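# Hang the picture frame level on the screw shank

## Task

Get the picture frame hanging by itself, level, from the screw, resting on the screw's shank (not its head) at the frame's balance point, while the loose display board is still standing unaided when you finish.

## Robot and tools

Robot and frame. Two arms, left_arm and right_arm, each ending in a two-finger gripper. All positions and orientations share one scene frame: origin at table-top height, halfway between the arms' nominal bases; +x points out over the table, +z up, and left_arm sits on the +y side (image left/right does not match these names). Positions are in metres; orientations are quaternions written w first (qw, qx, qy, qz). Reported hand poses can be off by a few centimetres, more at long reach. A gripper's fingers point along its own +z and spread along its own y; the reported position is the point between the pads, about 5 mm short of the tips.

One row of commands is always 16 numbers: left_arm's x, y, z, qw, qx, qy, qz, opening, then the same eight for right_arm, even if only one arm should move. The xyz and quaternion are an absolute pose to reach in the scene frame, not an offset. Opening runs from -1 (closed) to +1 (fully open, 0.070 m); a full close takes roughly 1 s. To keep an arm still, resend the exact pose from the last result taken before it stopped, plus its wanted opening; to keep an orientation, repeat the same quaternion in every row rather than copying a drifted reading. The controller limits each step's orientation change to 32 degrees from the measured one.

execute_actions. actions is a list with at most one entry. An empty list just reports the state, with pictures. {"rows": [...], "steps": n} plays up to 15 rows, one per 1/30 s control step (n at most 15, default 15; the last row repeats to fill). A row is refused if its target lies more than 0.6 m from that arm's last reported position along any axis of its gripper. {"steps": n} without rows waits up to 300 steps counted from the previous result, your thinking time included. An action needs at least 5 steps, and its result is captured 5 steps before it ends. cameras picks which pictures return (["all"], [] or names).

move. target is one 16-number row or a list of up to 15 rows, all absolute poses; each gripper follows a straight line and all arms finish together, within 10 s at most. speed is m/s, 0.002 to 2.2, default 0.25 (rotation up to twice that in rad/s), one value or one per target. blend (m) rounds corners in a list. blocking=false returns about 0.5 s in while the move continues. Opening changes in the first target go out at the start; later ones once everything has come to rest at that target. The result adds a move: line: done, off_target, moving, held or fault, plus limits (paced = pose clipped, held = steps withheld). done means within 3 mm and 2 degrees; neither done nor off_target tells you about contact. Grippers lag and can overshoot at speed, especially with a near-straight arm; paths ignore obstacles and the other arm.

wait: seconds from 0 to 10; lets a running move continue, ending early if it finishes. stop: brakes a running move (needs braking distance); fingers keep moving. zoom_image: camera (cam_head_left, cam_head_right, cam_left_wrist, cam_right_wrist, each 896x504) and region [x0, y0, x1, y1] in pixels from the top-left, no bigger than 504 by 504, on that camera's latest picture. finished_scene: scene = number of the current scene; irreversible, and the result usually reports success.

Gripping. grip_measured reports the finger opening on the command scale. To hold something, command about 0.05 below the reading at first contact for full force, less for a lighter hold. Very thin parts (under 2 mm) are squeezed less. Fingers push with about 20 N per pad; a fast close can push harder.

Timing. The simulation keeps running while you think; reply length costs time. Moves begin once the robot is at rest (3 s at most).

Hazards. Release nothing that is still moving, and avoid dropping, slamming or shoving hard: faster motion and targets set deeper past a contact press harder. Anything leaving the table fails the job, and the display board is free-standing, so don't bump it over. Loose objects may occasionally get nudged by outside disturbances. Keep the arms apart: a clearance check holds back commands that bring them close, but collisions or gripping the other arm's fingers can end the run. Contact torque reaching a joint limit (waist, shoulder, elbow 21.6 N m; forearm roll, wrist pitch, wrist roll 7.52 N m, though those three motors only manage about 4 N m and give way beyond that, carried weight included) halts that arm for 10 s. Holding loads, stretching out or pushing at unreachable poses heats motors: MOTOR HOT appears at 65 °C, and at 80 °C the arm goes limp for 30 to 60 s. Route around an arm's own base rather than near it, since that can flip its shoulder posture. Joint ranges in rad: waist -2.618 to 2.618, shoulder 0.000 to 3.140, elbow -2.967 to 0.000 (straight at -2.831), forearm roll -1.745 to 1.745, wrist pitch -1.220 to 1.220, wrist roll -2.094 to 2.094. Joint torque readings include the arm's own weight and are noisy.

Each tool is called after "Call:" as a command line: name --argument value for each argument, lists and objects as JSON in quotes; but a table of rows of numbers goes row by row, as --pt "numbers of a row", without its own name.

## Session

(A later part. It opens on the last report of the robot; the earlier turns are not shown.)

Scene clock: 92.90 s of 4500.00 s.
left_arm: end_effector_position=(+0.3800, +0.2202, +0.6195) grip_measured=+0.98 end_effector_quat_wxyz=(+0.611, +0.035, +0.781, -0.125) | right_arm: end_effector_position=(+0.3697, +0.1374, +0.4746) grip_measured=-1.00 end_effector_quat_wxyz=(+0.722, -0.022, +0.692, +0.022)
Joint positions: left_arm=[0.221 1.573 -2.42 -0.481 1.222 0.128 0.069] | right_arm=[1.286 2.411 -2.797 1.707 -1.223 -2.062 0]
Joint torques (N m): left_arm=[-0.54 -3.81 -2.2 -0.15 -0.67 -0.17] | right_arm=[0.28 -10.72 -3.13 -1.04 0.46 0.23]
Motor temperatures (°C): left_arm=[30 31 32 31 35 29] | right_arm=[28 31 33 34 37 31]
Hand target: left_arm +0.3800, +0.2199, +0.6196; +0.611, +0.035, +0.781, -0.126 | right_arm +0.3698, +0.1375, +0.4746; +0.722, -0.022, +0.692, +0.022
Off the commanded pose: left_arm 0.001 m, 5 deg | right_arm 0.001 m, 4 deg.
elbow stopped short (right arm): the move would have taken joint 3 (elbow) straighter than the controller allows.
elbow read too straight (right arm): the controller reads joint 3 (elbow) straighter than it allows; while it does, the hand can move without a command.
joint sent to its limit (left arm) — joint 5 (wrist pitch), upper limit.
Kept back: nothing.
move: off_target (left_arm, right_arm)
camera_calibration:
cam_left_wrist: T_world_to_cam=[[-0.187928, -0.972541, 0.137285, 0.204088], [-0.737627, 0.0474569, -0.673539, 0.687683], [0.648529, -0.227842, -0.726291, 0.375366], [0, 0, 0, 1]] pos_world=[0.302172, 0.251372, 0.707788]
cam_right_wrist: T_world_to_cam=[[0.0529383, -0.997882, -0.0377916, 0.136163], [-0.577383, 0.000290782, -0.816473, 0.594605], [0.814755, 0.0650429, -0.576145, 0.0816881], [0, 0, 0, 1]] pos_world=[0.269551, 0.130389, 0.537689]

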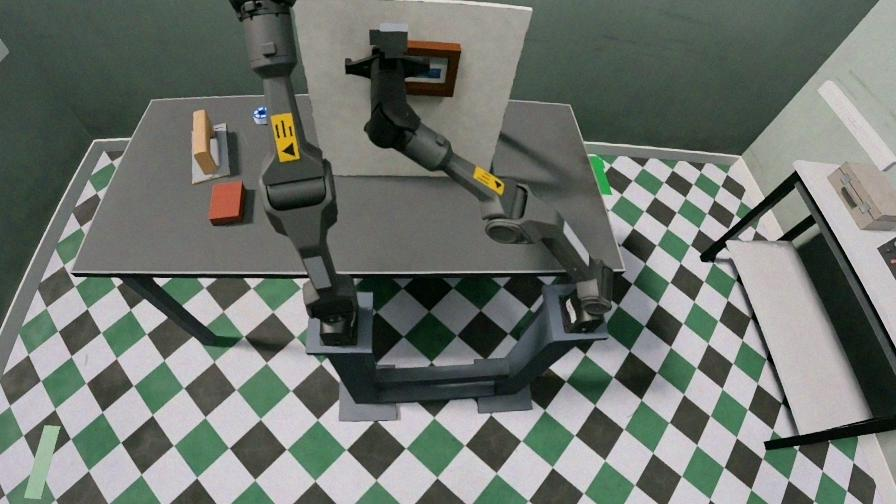

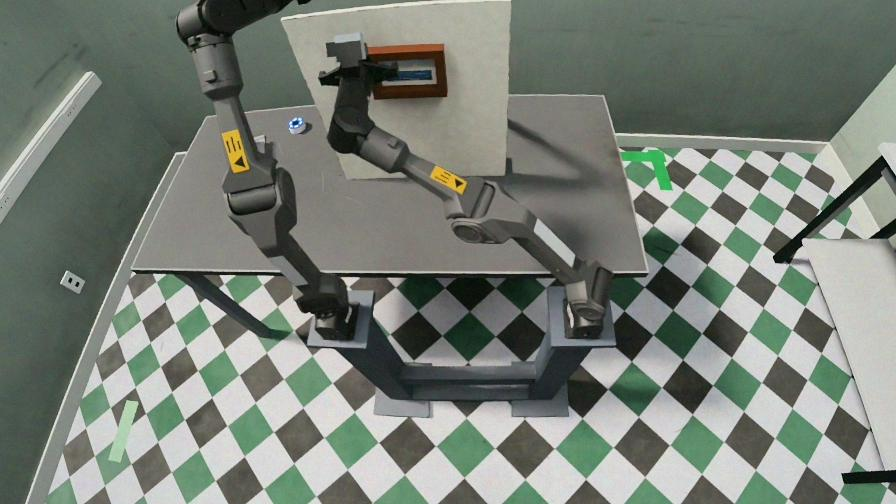

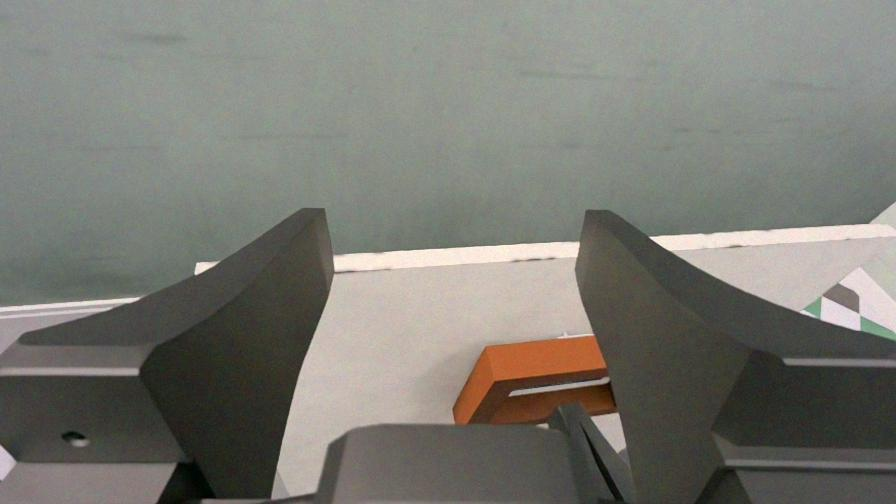

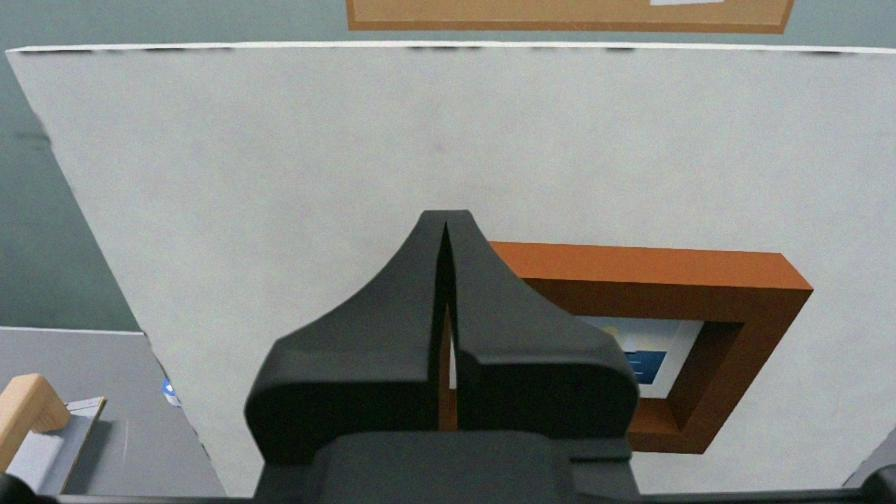

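Call:
move --pt "0.38 0.22 0.62 0.611 0.035 0.781 -0.125 0.98 0.33 0.10 0.475 0.7071 0 0.7071 0 -1" --pt "0.38 0.22 0.62 0.611 0.035 0.781 -0.125 0.98 0.29 0.003 0.47 0.7071 0 0.7071 0 -1" --pt "0.38 0.22 0.62 0.611 0.035 0.781 -0.125 0.98 0.29 -0.06 0.45 0.7071 0 0.7071 0 -1" --speed 0.15

Scene clock: 95.27 s of 4500.00 s.
left_arm: end_effector_position=(+0.3800, +0.2202, +0.6200) grip_measured=+0.98 end_effector_quat_wxyz=(+0.612, +0.035, +0.780, -0.125) | right_arm: end_effector_position=(+0.2904, -0.0604, +0.4498) grip_measured=-1.00 end_effector_quat_wxyz=(+0.703, -0.033, +0.710, +0.033)
Joint positions: left_arm=[0.22 1.574 -2.423 -0.479 1.222 0.127 0.069] | right_arm=[1.341 1.359 -1.17 1.545 -1.224 -1.465 0]
Joint torques (N m): left_arm=[-0.77 -3.94 -1.94 -0.14 -0.3 -0.14] | right_arm=[0.6 -2.95 -4.5 -1.21 -0.14 0.03]
Motor temperatures (°C): left_arm=[30 31 32 31 35 29] | right_arm=[28 31 33 34 37 31]
Hand target: left_arm +0.3800, +0.2200, +0.6199; +0.612, +0.035, +0.780, -0.125 | right_arm +0.2905, -0.0601, +0.4500; +0.703, -0.033, +0.710, +0.033
Off the commanded pose: left_arm 0.000 m, 0 deg | right_arm 0.001 m, 5 deg.
joint read past its limit (right arm) — joint 5 (wrist pitch), lower limit.
joint sent to its limit (left arm) — joint 5 (wrist pitch), upper limit.
joint sent to its limit (right arm) — joint 5 (wrist pitch), lower limit.
Kept back: nothing.
move: off_target (right_arm)
camera_calibration:
cam_left_wrist: T_world_to_cam=[[-0.187308, -0.972789, 0.136374, 0.204419], [-0.7367, 0.0472828, -0.674565, 0.688301], [0.649761, -0.226818, -0.72551, 0.37458], [0, 0, 0, 1]] pos_world=[0.301973, 0.251273, 0.708188]
cam_right_wrist: T_world_to_cam=[[0.0839671, -0.995693, -0.0393136, -0.0662665], [-0.619211, -0.0212261, -0.784937, 0.525297], [0.780722, 0.0902523, -0.618327, 0.175247], [0, 0, 0, 1]] pos_world=[0.194015, -0.0706475, 0.518079]

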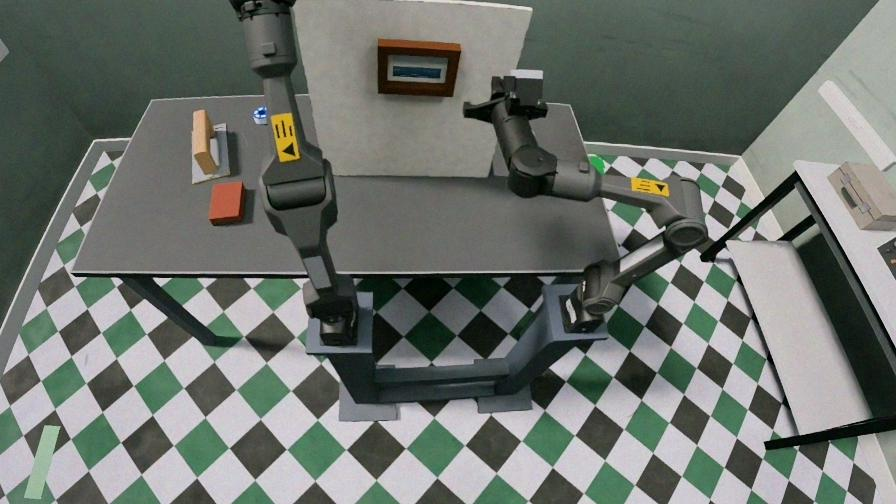

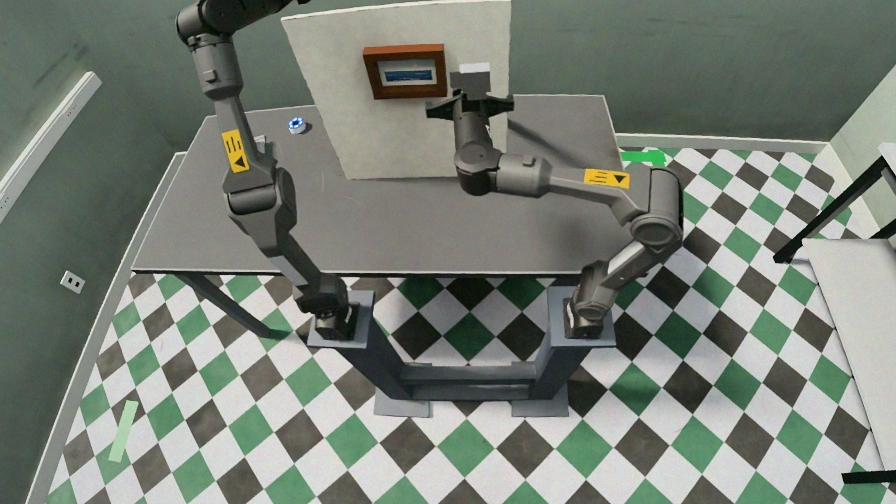

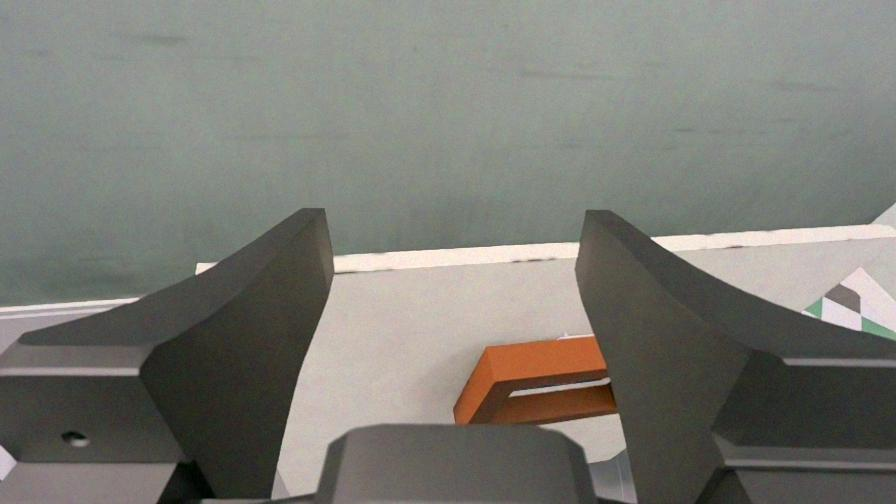

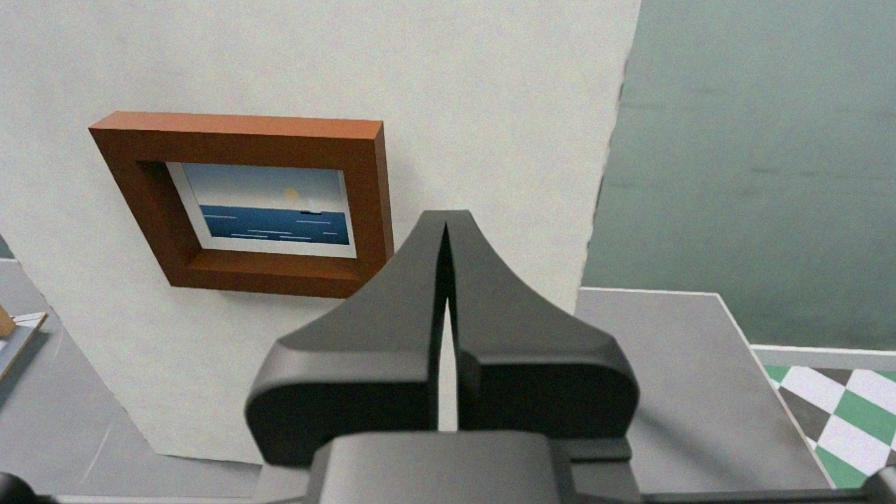

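Call:
zoom_image --camera "cam_head_left" --region '[280, 0, 550, 190]'

Call:
zoom_image --camera "cam_head_right" --region '[270, 0, 540, 190]'

Call:
zoom_image --camera "cam_right_wrist" --region '[60, 80, 420, 320]'

Scaled by 1.867 from the camera's 896x504 image, which has a finer 1280x720 frame.

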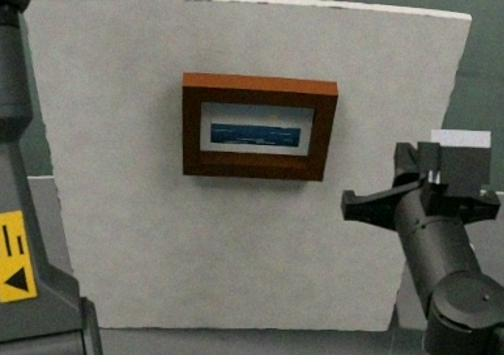

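Scaled by 1.867 from the camera's 896x504 image, which has a finer 1280x720 frame.

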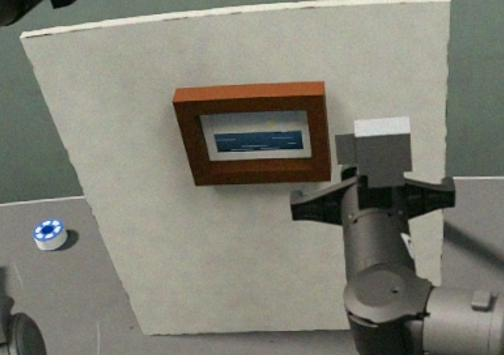

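Scaled by 1.400 from the camera's 896x504 image, which has a finer 1280x720 frame.

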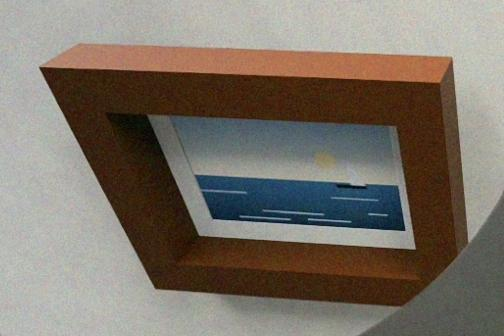

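Call:
finished_scene --scene 2

The scene is finished: the task was done.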